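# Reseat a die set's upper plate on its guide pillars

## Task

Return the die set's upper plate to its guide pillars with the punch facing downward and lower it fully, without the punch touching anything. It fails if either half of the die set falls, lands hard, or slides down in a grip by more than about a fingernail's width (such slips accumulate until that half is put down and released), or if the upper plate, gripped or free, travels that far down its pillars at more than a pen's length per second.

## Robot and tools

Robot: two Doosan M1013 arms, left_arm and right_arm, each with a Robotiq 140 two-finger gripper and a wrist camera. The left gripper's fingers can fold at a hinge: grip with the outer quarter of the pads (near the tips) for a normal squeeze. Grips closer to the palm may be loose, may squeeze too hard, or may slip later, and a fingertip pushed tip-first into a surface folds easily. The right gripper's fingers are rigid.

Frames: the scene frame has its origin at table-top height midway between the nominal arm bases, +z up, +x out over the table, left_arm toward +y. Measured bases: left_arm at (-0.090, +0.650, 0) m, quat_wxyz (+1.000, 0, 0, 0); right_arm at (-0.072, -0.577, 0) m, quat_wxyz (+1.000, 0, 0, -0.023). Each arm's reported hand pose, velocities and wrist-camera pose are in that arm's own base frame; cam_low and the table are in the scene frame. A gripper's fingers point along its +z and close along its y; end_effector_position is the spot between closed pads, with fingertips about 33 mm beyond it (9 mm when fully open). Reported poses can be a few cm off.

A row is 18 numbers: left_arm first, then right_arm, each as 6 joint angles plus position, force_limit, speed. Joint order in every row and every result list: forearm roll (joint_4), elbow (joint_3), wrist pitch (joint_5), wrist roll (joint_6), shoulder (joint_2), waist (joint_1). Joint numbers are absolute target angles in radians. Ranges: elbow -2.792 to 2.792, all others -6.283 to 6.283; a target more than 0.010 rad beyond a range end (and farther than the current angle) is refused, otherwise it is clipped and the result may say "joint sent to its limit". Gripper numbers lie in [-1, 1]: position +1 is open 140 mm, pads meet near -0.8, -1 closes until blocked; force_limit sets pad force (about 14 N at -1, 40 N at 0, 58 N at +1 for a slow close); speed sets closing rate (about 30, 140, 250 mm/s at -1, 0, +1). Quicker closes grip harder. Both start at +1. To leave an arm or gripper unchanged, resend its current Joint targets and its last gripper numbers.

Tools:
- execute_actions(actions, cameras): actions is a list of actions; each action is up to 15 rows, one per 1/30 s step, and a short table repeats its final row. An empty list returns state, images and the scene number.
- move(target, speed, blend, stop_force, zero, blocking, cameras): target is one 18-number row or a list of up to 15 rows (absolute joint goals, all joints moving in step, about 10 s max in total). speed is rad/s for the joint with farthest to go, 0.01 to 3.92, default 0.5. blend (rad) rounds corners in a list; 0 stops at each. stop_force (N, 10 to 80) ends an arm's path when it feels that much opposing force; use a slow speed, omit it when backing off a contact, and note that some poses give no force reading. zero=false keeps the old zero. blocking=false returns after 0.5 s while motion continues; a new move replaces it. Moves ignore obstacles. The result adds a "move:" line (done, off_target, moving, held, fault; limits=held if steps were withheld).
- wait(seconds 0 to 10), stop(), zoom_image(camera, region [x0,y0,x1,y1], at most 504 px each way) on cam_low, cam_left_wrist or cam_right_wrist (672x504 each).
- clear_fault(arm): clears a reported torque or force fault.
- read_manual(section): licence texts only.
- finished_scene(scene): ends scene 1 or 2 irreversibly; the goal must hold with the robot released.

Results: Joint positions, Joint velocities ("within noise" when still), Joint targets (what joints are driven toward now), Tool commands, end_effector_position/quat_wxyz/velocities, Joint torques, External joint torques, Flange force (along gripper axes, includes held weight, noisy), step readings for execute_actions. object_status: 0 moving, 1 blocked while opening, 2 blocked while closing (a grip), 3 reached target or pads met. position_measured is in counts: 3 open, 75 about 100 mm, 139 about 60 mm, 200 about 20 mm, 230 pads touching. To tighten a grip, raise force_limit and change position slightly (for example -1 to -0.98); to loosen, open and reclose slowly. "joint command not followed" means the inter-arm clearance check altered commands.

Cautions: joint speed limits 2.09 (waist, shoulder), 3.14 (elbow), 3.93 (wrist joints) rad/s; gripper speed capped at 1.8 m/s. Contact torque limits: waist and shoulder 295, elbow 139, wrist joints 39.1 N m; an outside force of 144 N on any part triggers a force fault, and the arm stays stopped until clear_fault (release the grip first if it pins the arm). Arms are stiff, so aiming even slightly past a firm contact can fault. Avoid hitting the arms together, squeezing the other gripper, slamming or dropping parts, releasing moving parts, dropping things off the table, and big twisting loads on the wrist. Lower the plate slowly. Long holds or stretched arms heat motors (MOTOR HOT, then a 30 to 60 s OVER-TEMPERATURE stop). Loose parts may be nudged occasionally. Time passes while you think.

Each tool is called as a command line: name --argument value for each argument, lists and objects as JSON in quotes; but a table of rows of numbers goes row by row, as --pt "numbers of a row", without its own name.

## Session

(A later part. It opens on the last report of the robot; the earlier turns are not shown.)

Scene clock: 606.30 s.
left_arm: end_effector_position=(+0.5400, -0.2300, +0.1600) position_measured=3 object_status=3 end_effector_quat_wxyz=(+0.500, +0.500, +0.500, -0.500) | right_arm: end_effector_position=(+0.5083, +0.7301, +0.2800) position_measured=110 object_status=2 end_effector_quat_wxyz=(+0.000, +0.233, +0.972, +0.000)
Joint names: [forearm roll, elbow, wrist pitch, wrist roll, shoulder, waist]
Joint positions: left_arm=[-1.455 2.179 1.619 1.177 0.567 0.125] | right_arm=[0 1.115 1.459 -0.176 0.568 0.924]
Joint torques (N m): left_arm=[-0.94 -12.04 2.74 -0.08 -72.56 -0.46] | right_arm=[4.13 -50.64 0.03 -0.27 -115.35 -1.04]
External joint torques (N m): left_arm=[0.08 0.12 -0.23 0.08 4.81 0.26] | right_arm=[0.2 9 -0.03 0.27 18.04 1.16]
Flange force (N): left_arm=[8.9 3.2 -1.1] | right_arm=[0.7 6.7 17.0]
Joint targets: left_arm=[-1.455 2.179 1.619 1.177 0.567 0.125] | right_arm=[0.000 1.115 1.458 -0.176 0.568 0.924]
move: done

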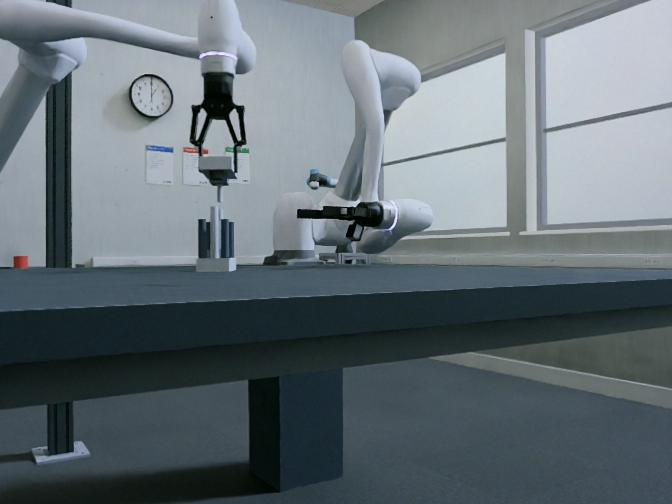

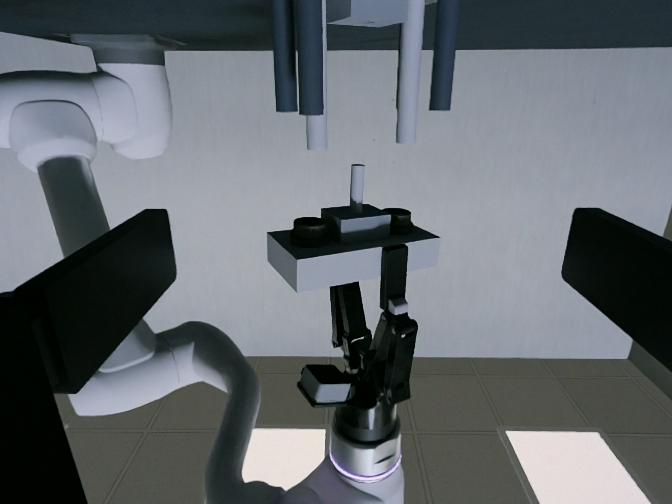

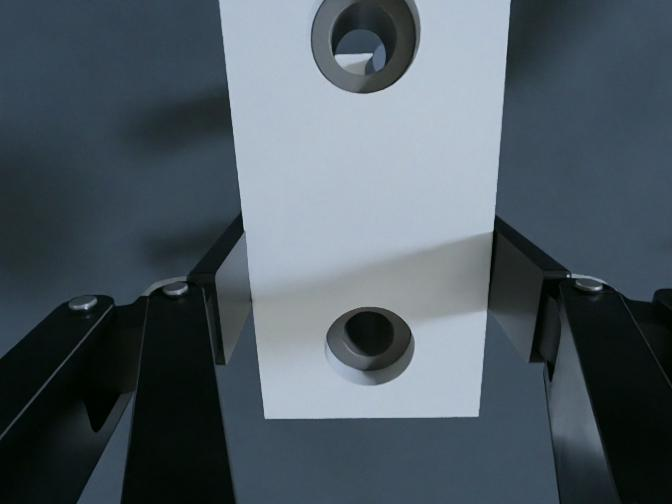

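move --target '[-1.4555,2.1786,1.6189,1.1771,0.5666,0.1248,1,1,-0.7,0,1.1949,1.3608,-0.1883,0.5859,0.9117,-1,1,-1]' --speed 0.12 --cameras '["all"]'

zoom_image --camera "cam_right_wrist" --region '[300, 0, 420, 110]'

zoom_image --camera "cam_left_wrist" --region '[260, 100, 460, 250]'

zoom_image --camera "cam_low" --region '[180, 160, 270, 280]'

Scene clock: 681.27 s.
left_arm: end_effector_position=(+0.5400, -0.2300, +0.1600) position_measured=3 object_status=3 end_effector_quat_wxyz=(+0.500, +0.500, +0.500, -0.500) | right_arm: end_effector_position=(+0.5175, +0.7243, +0.2198) position_measured=110 object_status=2 end_effector_quat_wxyz=(+0.000, +0.233, +0.972, +0.000)
Joint names: [forearm roll, elbow, wrist pitch, wrist roll, shoulder, waist]
Joint positions: left_arm=[-1.455 2.179 1.619 1.177 0.567 0.125] | right_arm=[0 1.195 1.361 -0.188 0.586 0.912]
Joint torques (N m): left_arm=[-0.93 -12 2.75 -0.07 -72.84 -0.38] | right_arm=[3.93 -49.37 0.1 -0.23 -115.44 -1.04]
External joint torques (N m): left_arm=[0.09 0.05 -0.23 0.07 4.78 0.38] | right_arm=[0.34 8.14 -0.1 0.23 16.49 0.79]
Flange force (N): left_arm=[8.9 3.3 -1.3] | right_arm=[0.3 5.6 16.2]
Joint targets: left_arm=[-1.455 2.179 1.619 1.177 0.567 0.125] | right_arm=[0.000 1.195 1.361 -0.188 0.586 0.912]
move: done

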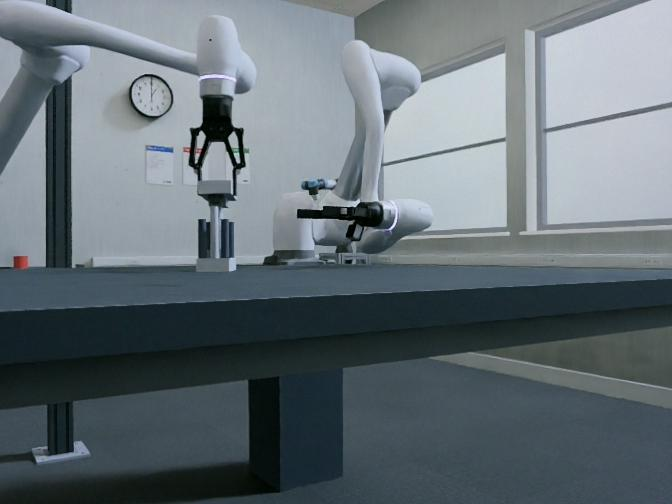

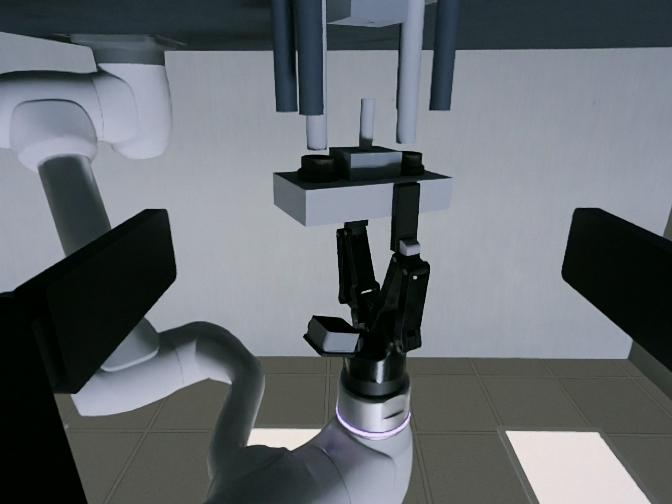

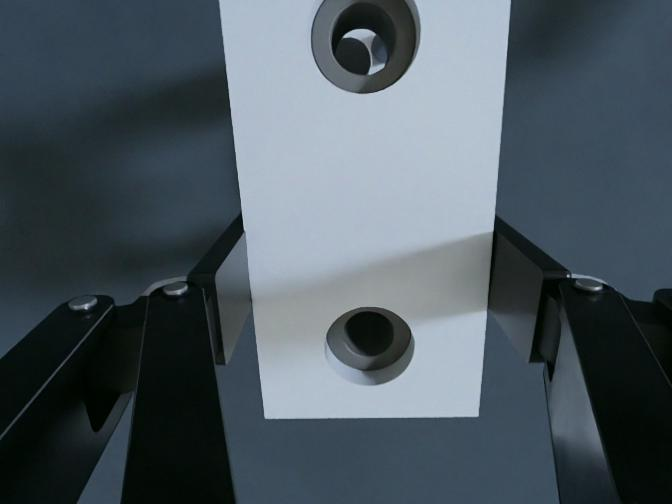

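Scaled by 4.200 from the camera's 672x504 image, which has a finer 960x720 frame.

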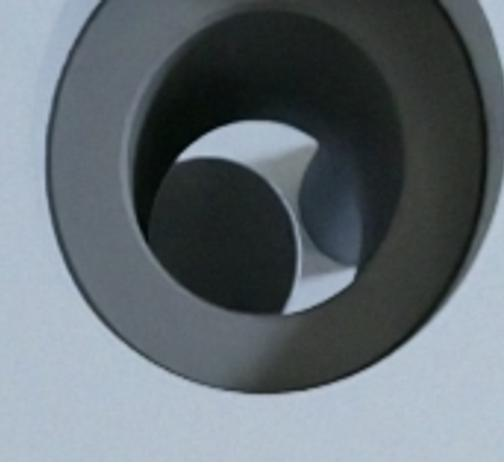

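Scaled by 2.520 from the camera's 672x504 image, which has a finer 960x720 frame.

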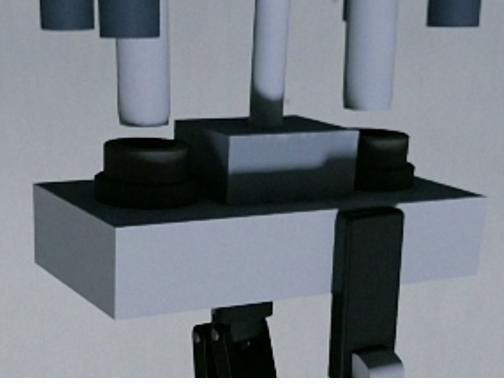

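Scaled by 4.200 from the camera's 672x504 image, which has a finer 960x720 frame.

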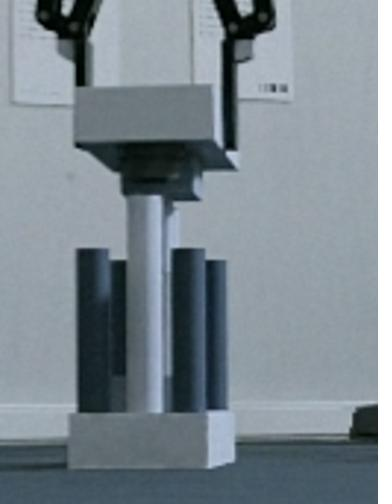

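move --pt "-1.4555 2.1786 1.6189 1.1771 0.5666 0.1248 1 1 -0.7 0 1.1994 1.3589 -0.1878 0.5833 0.9122 -1 1 -1" --pt "-1.4555 2.1786 1.6189 1.1771 0.5666 0.1248 1 1 -0.7 0 1.2460 1.2957 -0.1878 0.5999 0.9122 -1 1 -1" --speed 0.04 --stop_force 10 --cameras '["all"]'

zoom_image --camera "cam_right_wrist" --region '[300, 0, 420, 110]'

zoom_image --camera "cam_left_wrist" --region '[260, 50, 460, 200]'

Scene clock: 714.87 s.
left_arm: end_effector_position=(+0.5400, -0.2300, +0.1600) position_measured=3 object_status=3 end_effector_quat_wxyz=(+0.500, +0.500, +0.500, -0.500) | right_arm: end_effector_position=(+0.5164, +0.7237, +0.2110) position_measured=110 object_status=2 end_effector_quat_wxyz=(+0.000, +0.233, +0.972, +0.000)
Joint names: [forearm roll, elbow, wrist pitch, wrist roll, shoulder, waist]
Joint positions: left_arm=[-1.455 2.179 1.619 1.177 0.567 0.125] | right_arm=[0 1.21 1.344 -0.188 0.587 0.912]
Joint torques (N m): left_arm=[-0.91 -11.91 2.74 -0.06 -72.73 -0.59] | right_arm=[3.61 -30.05 -1.78 -0.14 -80.3 -0.98]
External joint torques (N m): left_arm=[0.06 -0.04 -0.22 0.06 4.66 0.65] | right_arm=[0.67 -11.18 1.79 0.14 -19 0.96]
Flange force (N): left_arm=[8.6 3.3 -1.8] | right_arm=[1.1 0.8 -23.7]
Joint targets: left_arm=[-1.455 2.179 1.619 1.177 0.567 0.125] | right_arm=[0.000 1.210 1.344 -0.188 0.587 0.912]
move: contact (right_arm); path passed 1 of 2 targets; right_arm: the wrist pitch is farthest, 0.048 rad from its target

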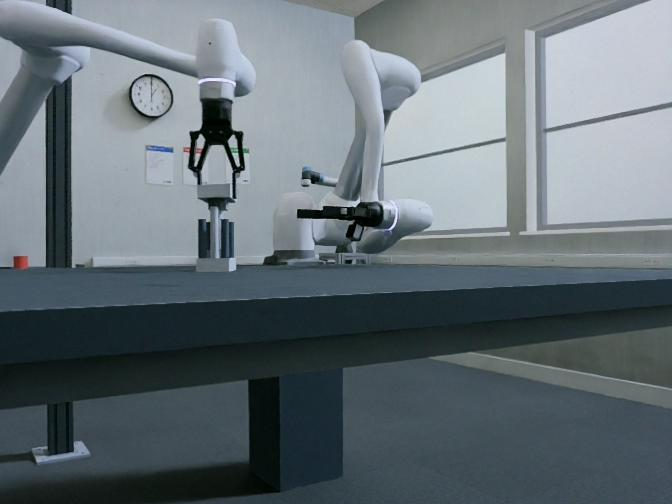

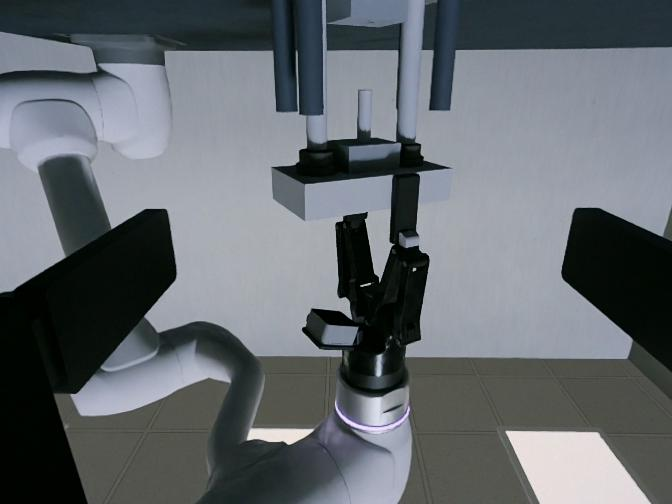

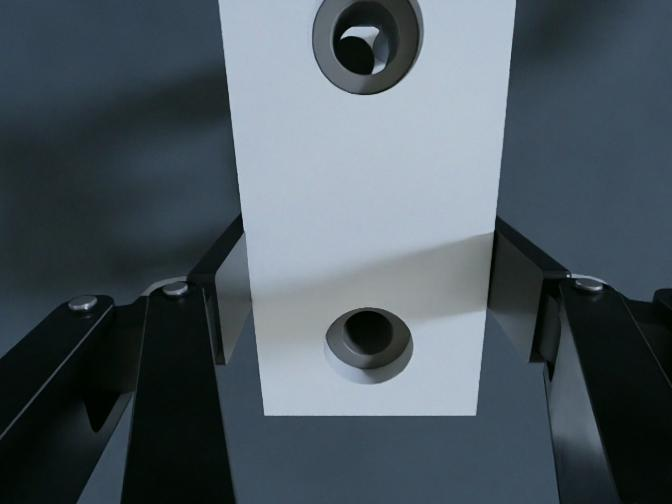

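Scaled by 4.200 from the camera's 672x504 image, which has a finer 960x720 frame.

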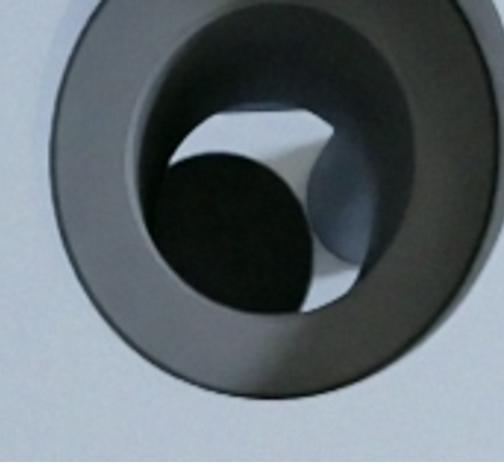

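Scaled by 2.520 from the camera's 672x504 image, which has a finer 960x720 frame.

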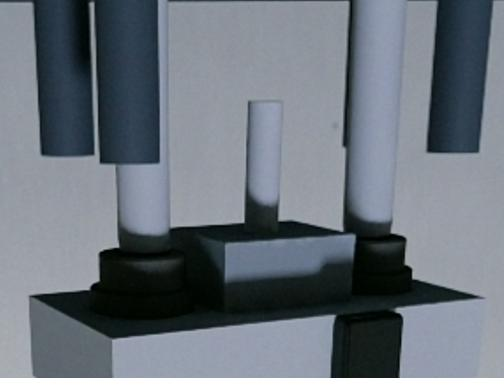

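zoom_image --camera "cam_low" --region '[185, 170, 245, 230]'

zoom_image --camera "cam_right_wrist" --region '[325, 10, 395, 80]'

Scaled by 8.400 from the camera's 672x504 image, which has a finer 960x720 frame.

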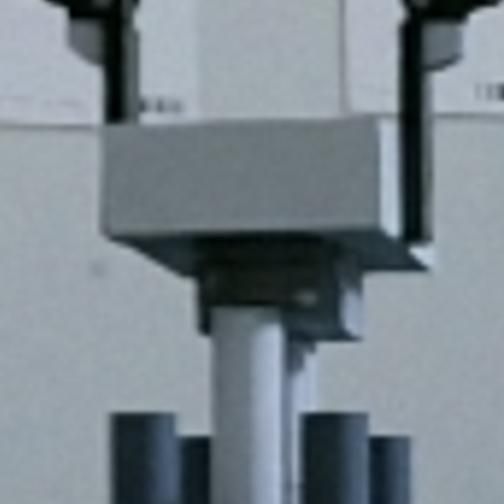

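Scaled by 7.200 from the camera's 672x504 image, which has a finer 960x720 frame.

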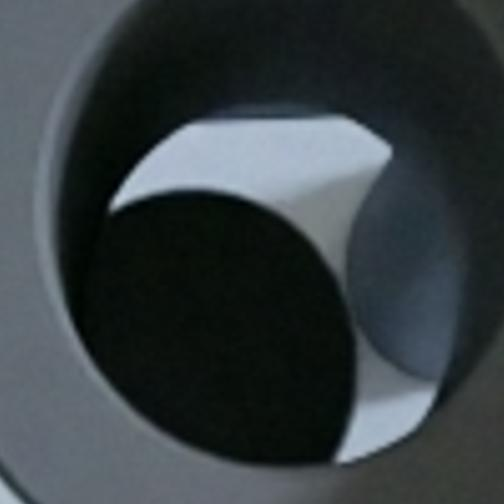

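move --pt "-1.4555 2.1786 1.6189 1.1771 0.5666 0.1248 1 1 -0.7 0 1.1994 1.3589 -0.1878 0.5833 0.9122 -1 1 -1" --pt "-1.4555 2.1786 1.6189 1.1771 0.5666 0.1248 1 1 -0.7 0 1.2125 1.3494 -0.1909 0.5797 0.9091 -1 1 -1" --speed 0.05

move --target '[-1.4555,2.1786,1.6189,1.1771,0.5666,0.1248,1,1,-0.7,0,1.2648,1.2771,-0.1909,0.5997,0.9091,-1,1,-1]' --speed 0.04 --stop_force 10 --cameras '["all"]'

zoom_image --camera "cam_right_wrist" --region '[325, 10, 395, 80]'

zoom_image --camera "cam_left_wrist" --region '[260, 50, 460, 200]'

zoom_image --camera "cam_low" --region '[185, 170, 245, 230]'

Scene clock: 782.17 s.
left_arm: end_effector_position=(+0.5400, -0.2300, +0.1600) position_measured=3 object_status=3 end_effector_quat_wxyz=(+0.500, +0.500, +0.500, -0.500) | right_arm: end_effector_position=(+0.5166, +0.7194, +0.2159) position_measured=110 object_status=2 end_effector_quat_wxyz=(+0.000, +0.233, +0.972, +0.000)
Joint names: [forearm roll, elbow, wrist pitch, wrist roll, shoulder, waist]
Joint positions: left_arm=[-1.455 2.179 1.619 1.177 0.567 0.125] | right_arm=[0 1.213 1.349 -0.191 0.58 0.909]
Joint torques (N m): left_arm=[-0.93 -12.01 2.75 -0.07 -72.56 -0.38] | right_arm=[4.1 -49.64 0.03 -0.31 -115 -1.22]
External joint torques (N m): left_arm=[0.07 0.06 -0.23 0.07 4.54 0.11] | right_arm=[0.18 8.31 -0.03 0.31 16.19 0.94]
Flange force (N): left_arm=[8.4 3.2 -0.8] | right_arm=[0.7 4.7 16.3]
Joint targets: left_arm=[-1.455 2.179 1.619 1.177 0.567 0.125] | right_arm=[0.000 1.212 1.349 -0.191 0.580 0.909]
move: done

Scene clock: 783.03 s.
left_arm: end_effector_position=(+0.5400, -0.2300, +0.1600) position_measured=3 object_status=3 end_effector_quat_wxyz=(+0.500, +0.500, +0.500, -0.500) | right_arm: end_effector_position=(+0.5166, +0.7197, +0.2081) position_measured=110 object_status=2 end_effector_quat_wxyz=(+0.000, +0.233, +0.972, +0.000)
Joint names: [forearm roll, elbow, wrist pitch, wrist roll, shoulder, waist]
Joint positions: left_arm=[-1.455 2.179 1.619 1.177 0.567 0.125] | right_arm=[0 1.222 1.337 -0.191 0.583 0.909]
Joint torques (N m): left_arm=[-0.93 -11.93 2.71 -0.07 -72.61 -0.55] | right_arm=[0.68 -39.3 -0.77 -0.24 -95.93 -10.28]
External joint torques (N m): left_arm=[0.08 -0.02 -0.19 0.07 4.61 0.44] | right_arm=[3.59 -1.78 0.77 0.24 -2.7 10.56]
Flange force (N): left_arm=[8.5 3.3 -1.4] | right_arm=[11.8 3.5 -4.4]
Joint targets: left_arm=[-1.455 2.179 1.619 1.177 0.567 0.125] | right_arm=[0.000 1.222 1.337 -0.191 0.583 0.909]
move: contact (right_arm); right_arm: the wrist pitch is farthest, 0.060 rad from its target

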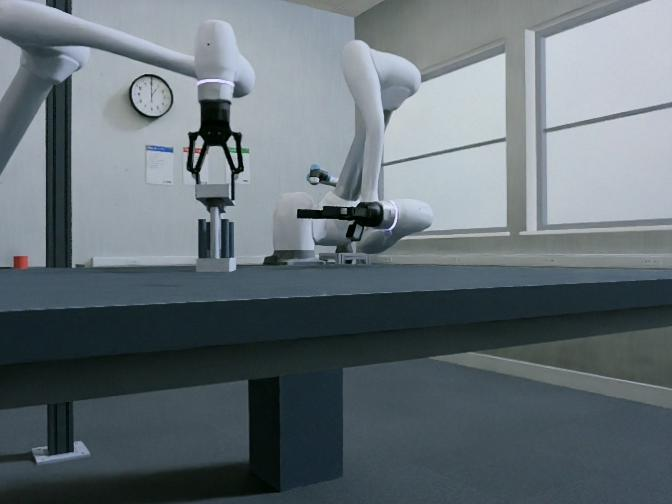

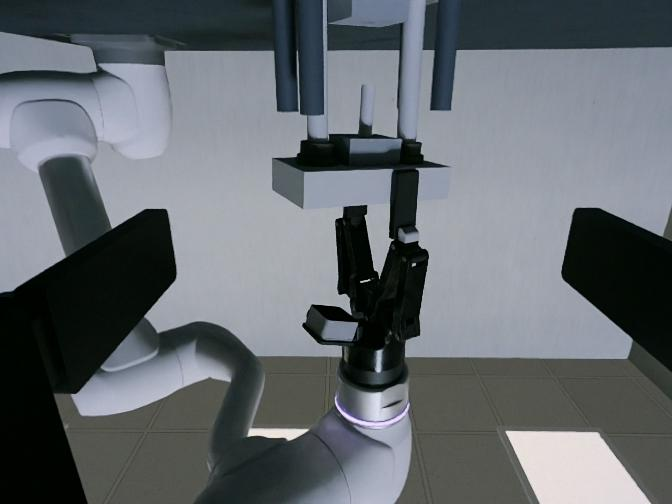

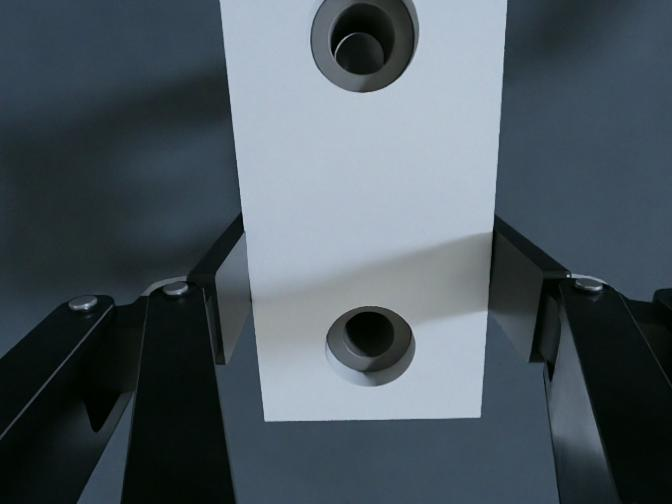

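Scaled by 7.200 from the camera's 672x504 image, which has a finer 960x720 frame.

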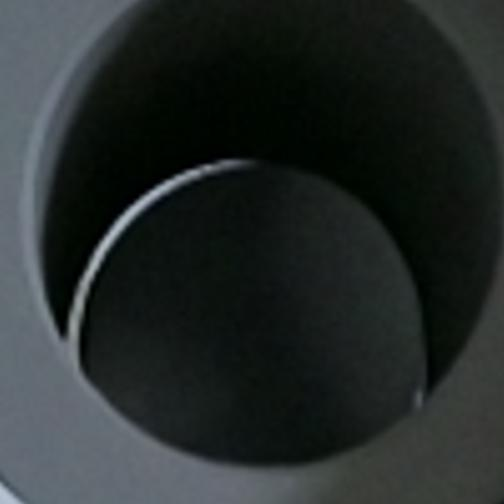

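Scaled by 2.520 from the camera's 672x504 image, which has a finer 960x720 frame.

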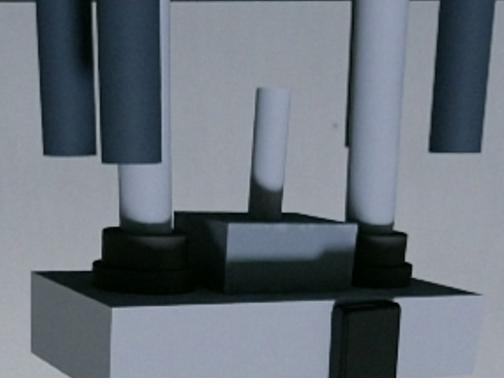

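Scaled by 8.400 from the camera's 672x504 image, which has a finer 960x720 frame.

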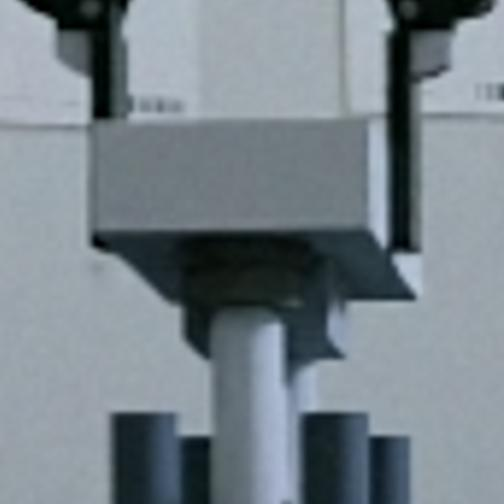

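move --target '[-1.4555,2.1786,1.6189,1.1771,0.5666,0.1248,1,1,-0.7,0,1.2214,1.3381,-0.1898,0.5821,0.9102,-1,1,-1]' --speed 0.05

move --target '[-1.4555,2.1786,1.6189,1.1771,0.5666,0.1248,1,1,-0.7,0,1.2653,1.2768,-0.1898,0.5995,0.9102,-1,1,-1]' --speed 0.04 --stop_force 15

Scene clock: 801.70 s.
left_arm: end_effector_position=(+0.5400, -0.2300, +0.1600) position_measured=3 object_status=3 end_effector_quat_wxyz=(+0.500, +0.500, +0.500, -0.500) | right_arm: end_effector_position=(+0.5157, +0.7198, +0.2089) position_measured=110 object_status=2 end_effector_quat_wxyz=(+0.000, +0.233, +0.972, +0.000)
Joint names: [forearm roll, elbow, wrist pitch, wrist roll, shoulder, waist]
Joint positions: left_arm=[-1.455 2.179 1.619 1.177 0.567 0.125] | right_arm=[0 1.221 1.338 -0.19 0.582 0.91]
Joint torques (N m): left_arm=[-0.94 -12.06 2.75 -0.09 -72.54 -0.66] | right_arm=[5.46 -45.16 2.36 -0.5 -113.13 2.79]
External joint torques (N m): left_arm=[0.08 0.08 -0.23 0.09 4.38 0.53] | right_arm=[-1.22 4.19 -2.35 0.5 14.77 -2.99]
Flange force (N): left_arm=[8.2 2.9 -1.5] | right_arm=[-4.4 10.2 14.6]
Joint targets: left_arm=[-1.455 2.179 1.619 1.177 0.567 0.125] | right_arm=[0.000 1.221 1.338 -0.190 0.582 0.910]
move: done

Scene clock: 802.83 s.
left_arm: end_effector_position=(+0.5400, -0.2300, +0.1600) position_measured=3 object_status=3 end_effector_quat_wxyz=(+0.500, +0.500, +0.500, -0.500) | right_arm: end_effector_position=(+0.5156, +0.7200, +0.2074) position_measured=110 object_status=2 end_effector_quat_wxyz=(+0.000, +0.233, +0.972, +0.000)
Joint names: [forearm roll, elbow, wrist pitch, wrist roll, shoulder, waist]
Joint positions: left_arm=[-1.455 2.179 1.619 1.177 0.567 0.125] | right_arm=[0 1.224 1.335 -0.19 0.583 0.91]
Joint torques (N m): left_arm=[-0.93 -12.06 2.75 -0.07 -72.55 -0.49] | right_arm=[1.02 -36.38 0.68 -0.49 -94.78 -9.23]
External joint torques (N m): left_arm=[0.08 0.14 -0.23 0.07 4.85 0.42] | right_arm=[3.23 -4.46 -0.67 0.49 -3.35 9.45]
Flange force (N): left_arm=[9.0 3.1 -1.4] | right_arm=[10.2 7.9 -5.6]
Joint targets: left_arm=[-1.455 2.179 1.619 1.177 0.567 0.125] | right_arm=[0.000 1.224 1.335 -0.190 0.583 0.910]
move: contact (right_arm); right_arm: the wrist pitch is farthest, 0.058 rad from its target

wait --seconds 0.1 --cameras '["all"]'

zoom_image --camera "cam_left_wrist" --region '[260, 80, 460, 230]'

zoom_image --camera "cam_right_wrist" --region '[300, 0, 430, 110]'

zoom_image --camera "cam_right_wrist" --region '[310, 290, 430, 400]'

zoom_image --camera "cam_low" --region '[185, 170, 245, 230]'

Scene clock: 859.43 s.
left_arm: end_effector_position=(+0.5400, -0.2300, +0.1600) position_measured=3 object_status=3 end_effector_quat_wxyz=(+0.500, +0.500, +0.500, -0.500) | right_arm: end_effector_position=(+0.5156, +0.7200, +0.2073) position_measured=110 object_status=2 end_effector_quat_wxyz=(+0.000, +0.233, +0.972, +0.000)
Joint names: [forearm roll, elbow, wrist pitch, wrist roll, shoulder, waist]
Joint positions: left_arm=[-1.455 2.179 1.619 1.177 0.567 0.125] | right_arm=[0 1.224 1.335 -0.19 0.583 0.91]
Joint torques (N m): left_arm=[-0.92 -11.98 2.77 -0.05 -72.64 -0.27] | right_arm=[1.11 -36.51 0.62 -0.4 -95.28 -9.69]
External joint torques (N m): left_arm=[0.06 0.02 -0.25 0.05 4.67 0.13] | right_arm=[3.13 -4.47 -0.62 0.4 -2.89 9.31]
Flange force (N): left_arm=[8.6 3.3 -0.8] | right_arm=[9.8 8.7 -5.5]
Joint targets: left_arm=[-1.455 2.179 1.619 1.177 0.567 0.125] | right_arm=[0.000 1.224 1.335 -0.190 0.583 0.910]
Tool commands: left_gripper/position=+1.0 left_gripper/force_limit=+1.0 left_gripper/speed=-0.7 right_gripper/position=-1.0 right_gripper/force_limit=+1.0 right_gripper/speed=-1.0
wait: 0.10 s; at rest from the start

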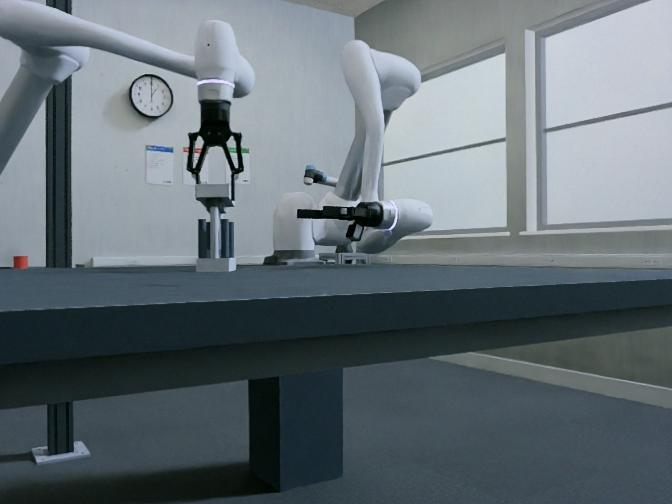

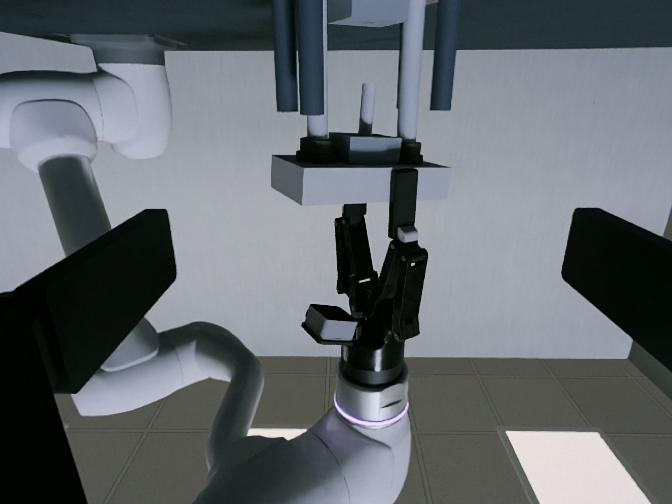

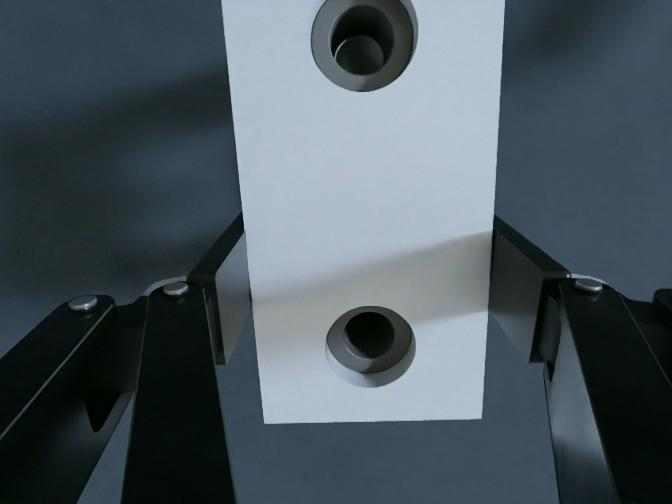

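Scaled by 2.520 from the camera's 672x504 image, which has a finer 960x720 frame.

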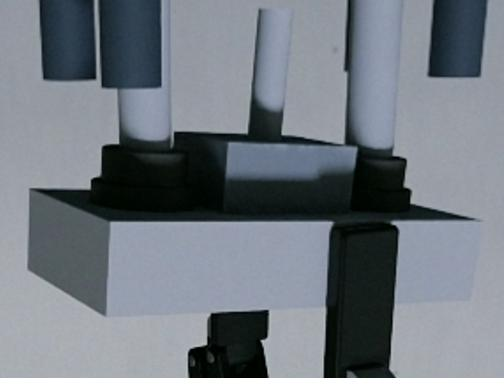

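Scaled by 3.877 from the camera's 672x504 image, which has a finer 960x720 frame.

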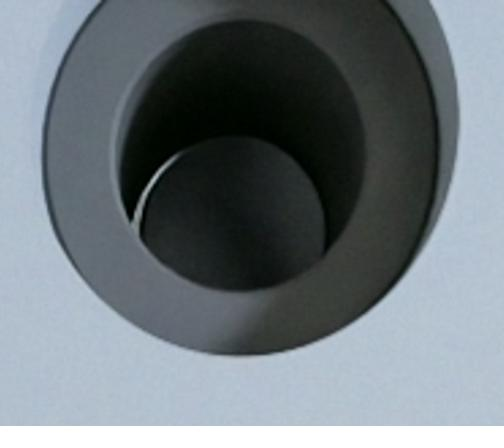

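Scaled by 4.200 from the camera's 672x504 image, which has a finer 960x720 frame.

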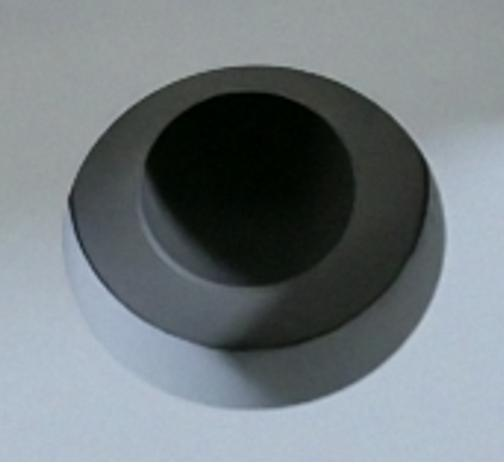

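Scaled by 8.400 from the camera's 672x504 image, which has a finer 960x720 frame.

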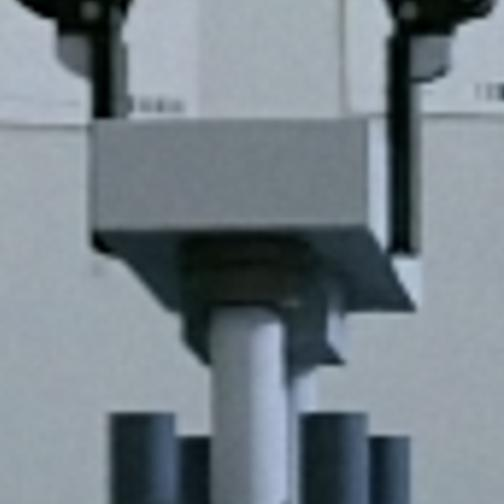

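move --target '[-1.4555,2.1786,1.6189,1.1771,0.5666,0.1248,1,1,-0.7,0,1.2125,1.3494,-0.1898,0.5797,0.9102,-1,1,-1]' --speed 0.05 --cameras '["all"]'

zoom_image --camera "cam_left_wrist" --region '[260, 80, 460, 230]'

zoom_image --camera "cam_right_wrist" --region '[300, 0, 430, 110]'

zoom_image --camera "cam_low" --region '[185, 170, 245, 230]'

Scene clock: 884.77 s.
left_arm: end_effector_position=(+0.5400, -0.2300, +0.1600) position_measured=3 object_status=3 end_effector_quat_wxyz=(+0.500, +0.500, +0.500, -0.500) | right_arm: end_effector_position=(+0.5158, +0.7200, +0.2160) position_measured=110 object_status=2 end_effector_quat_wxyz=(+0.000, +0.233, +0.972, +0.000)
Joint names: [forearm roll, elbow, wrist pitch, wrist roll, shoulder, waist]
Joint positions: left_arm=[-1.455 2.179 1.619 1.177 0.567 0.125] | right_arm=[0 1.212 1.349 -0.19 0.58 0.91]
Joint torques (N m): left_arm=[-0.92 -11.95 2.74 -0.07 -72.94 -0.27] | right_arm=[4.18 -49.58 0.09 -0.26 -114.65 -0.84]
External joint torques (N m): left_arm=[0.07 0.04 -0.23 0.07 5.3 0.22] | right_arm=[0.1 8.43 -0.08 0.26 16.31 0.89]
Flange force (N): left_arm=[9.8 3.7 -1.1] | right_arm=[0.6 4.5 16.6]
Joint targets: left_arm=[-1.455 2.179 1.619 1.177 0.567 0.125] | right_arm=[0.000 1.212 1.349 -0.190 0.580 0.910]
move: done

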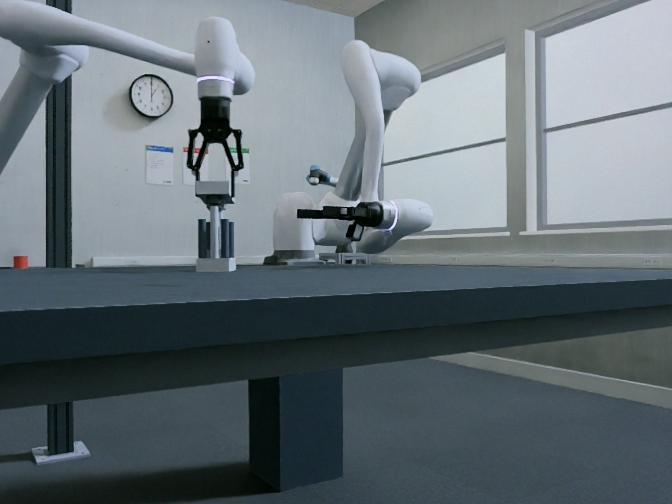

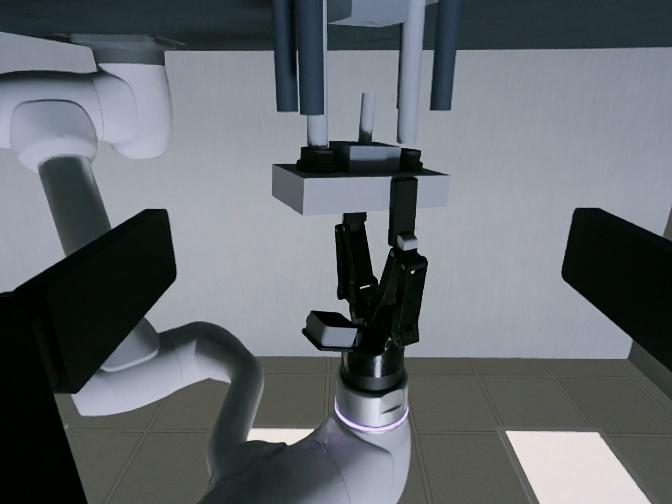

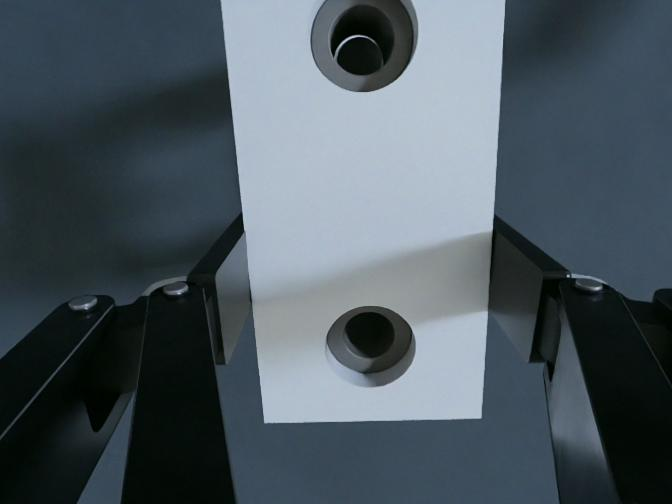

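Scaled by 2.520 from the camera's 672x504 image, which has a finer 960x720 frame.

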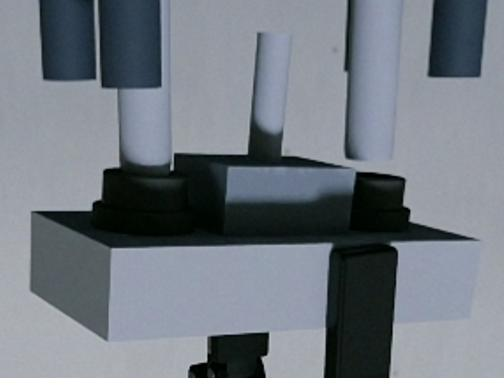

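Scaled by 3.877 from the camera's 672x504 image, which has a finer 960x720 frame.

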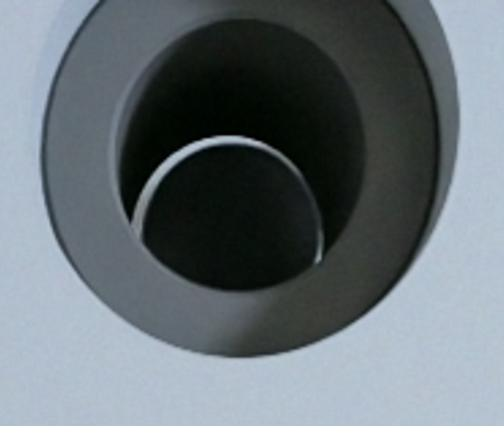

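Scaled by 8.400 from the camera's 672x504 image, which has a finer 960x720 frame.

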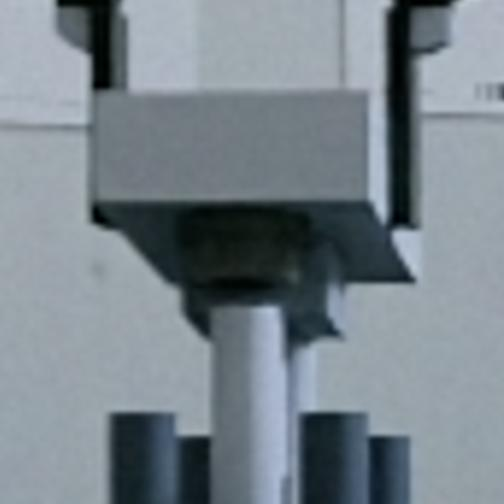

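move --target '[-1.4555,2.1786,1.6189,1.1771,0.5666,0.1248,1,1,-0.7,0.0717,1.1985,1.3721,-0.2342,0.5872,0.8803,-1,1,-1]' --speed 0.05 --cameras '["all"]'

zoom_image --camera "cam_left_wrist" --region '[260, 80, 460, 230]'

zoom_image --camera "cam_right_wrist" --region '[325, 10, 395, 80]'

zoom_image --camera "cam_low" --region '[185, 170, 245, 230]'

Scene clock: 944.63 s.
left_arm: end_effector_position=(+0.5400, -0.2300, +0.1600) position_measured=3 object_status=3 end_effector_quat_wxyz=(+0.500, +0.500, +0.500, -0.500) | right_arm: end_effector_position=(+0.5187, +0.7187, +0.2178) position_measured=110 object_status=2 end_effector_quat_wxyz=(-0.035, +0.233, +0.972, +0.008)
Joint names: [forearm roll, elbow, wrist pitch, wrist roll, shoulder, waist]
Joint positions: left_arm=[-1.455 2.179 1.619 1.177 0.567 0.125] | right_arm=[0.072 1.198 1.372 -0.234 0.587 0.88]
Joint torques (N m): left_arm=[-0.93 -12.01 2.74 -0.07 -72.78 -0.49] | right_arm=[4.72 -49.42 0.23 -0.28 -116.17 -0.87]
External joint torques (N m): left_arm=[0.07 0.03 -0.21 0.07 4.54 0.47] | right_arm=[-0.24 7.9 -0.18 0.28 16.24 0.76]
Flange force (N): left_arm=[8.4 3.1 -1.4] | right_arm=[-1.0 5.7 15.9]
Joint targets: left_arm=[-1.455 2.179 1.619 1.177 0.567 0.125] | right_arm=[0.072 1.198 1.372 -0.234 0.587 0.880]
move: done

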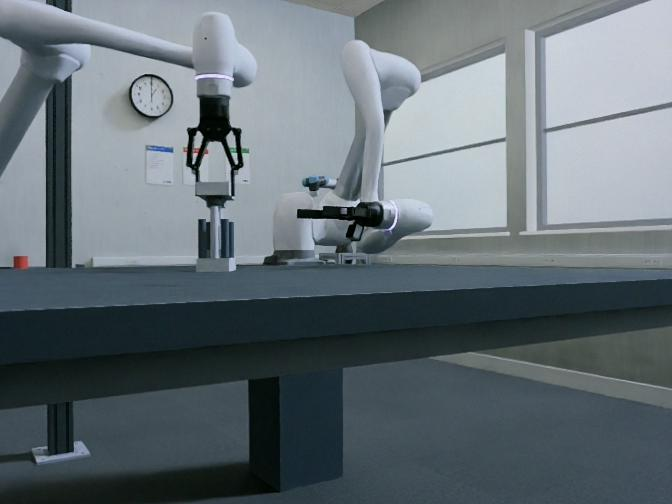

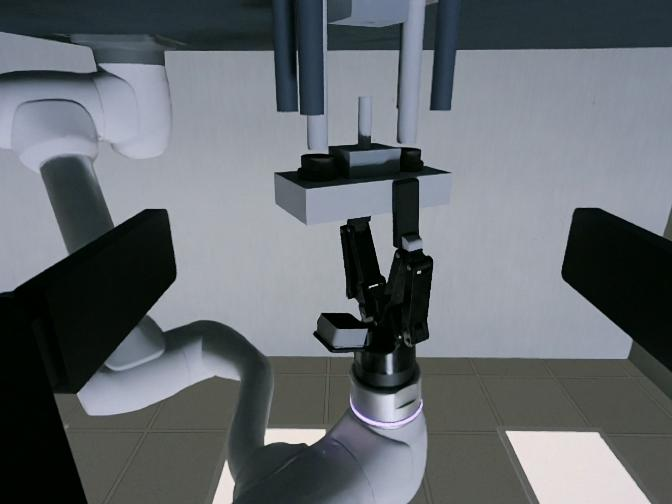

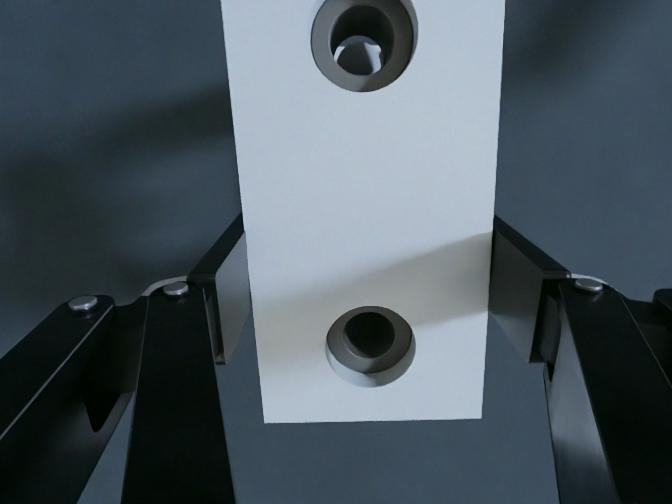

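Scaled by 2.520 from the camera's 672x504 image, which has a finer 960x720 frame.

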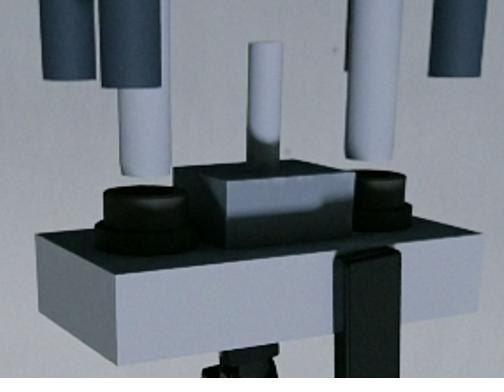

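Scaled by 7.200 from the camera's 672x504 image, which has a finer 960x720 frame.

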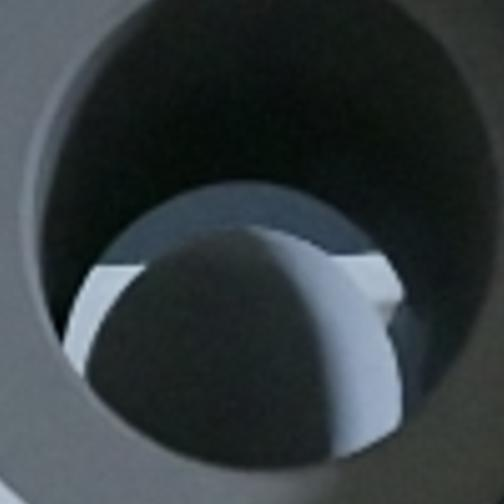

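Scaled by 8.400 from the camera's 672x504 image, which has a finer 960x720 frame.

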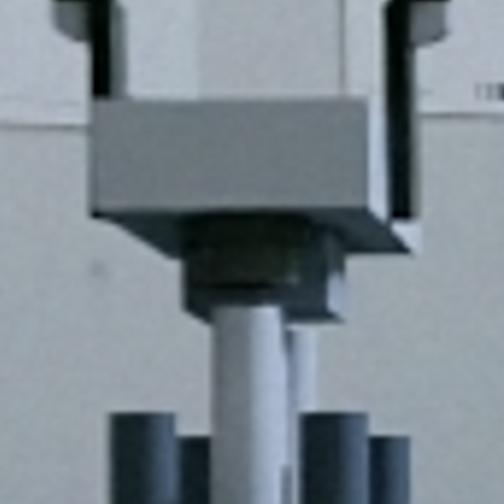

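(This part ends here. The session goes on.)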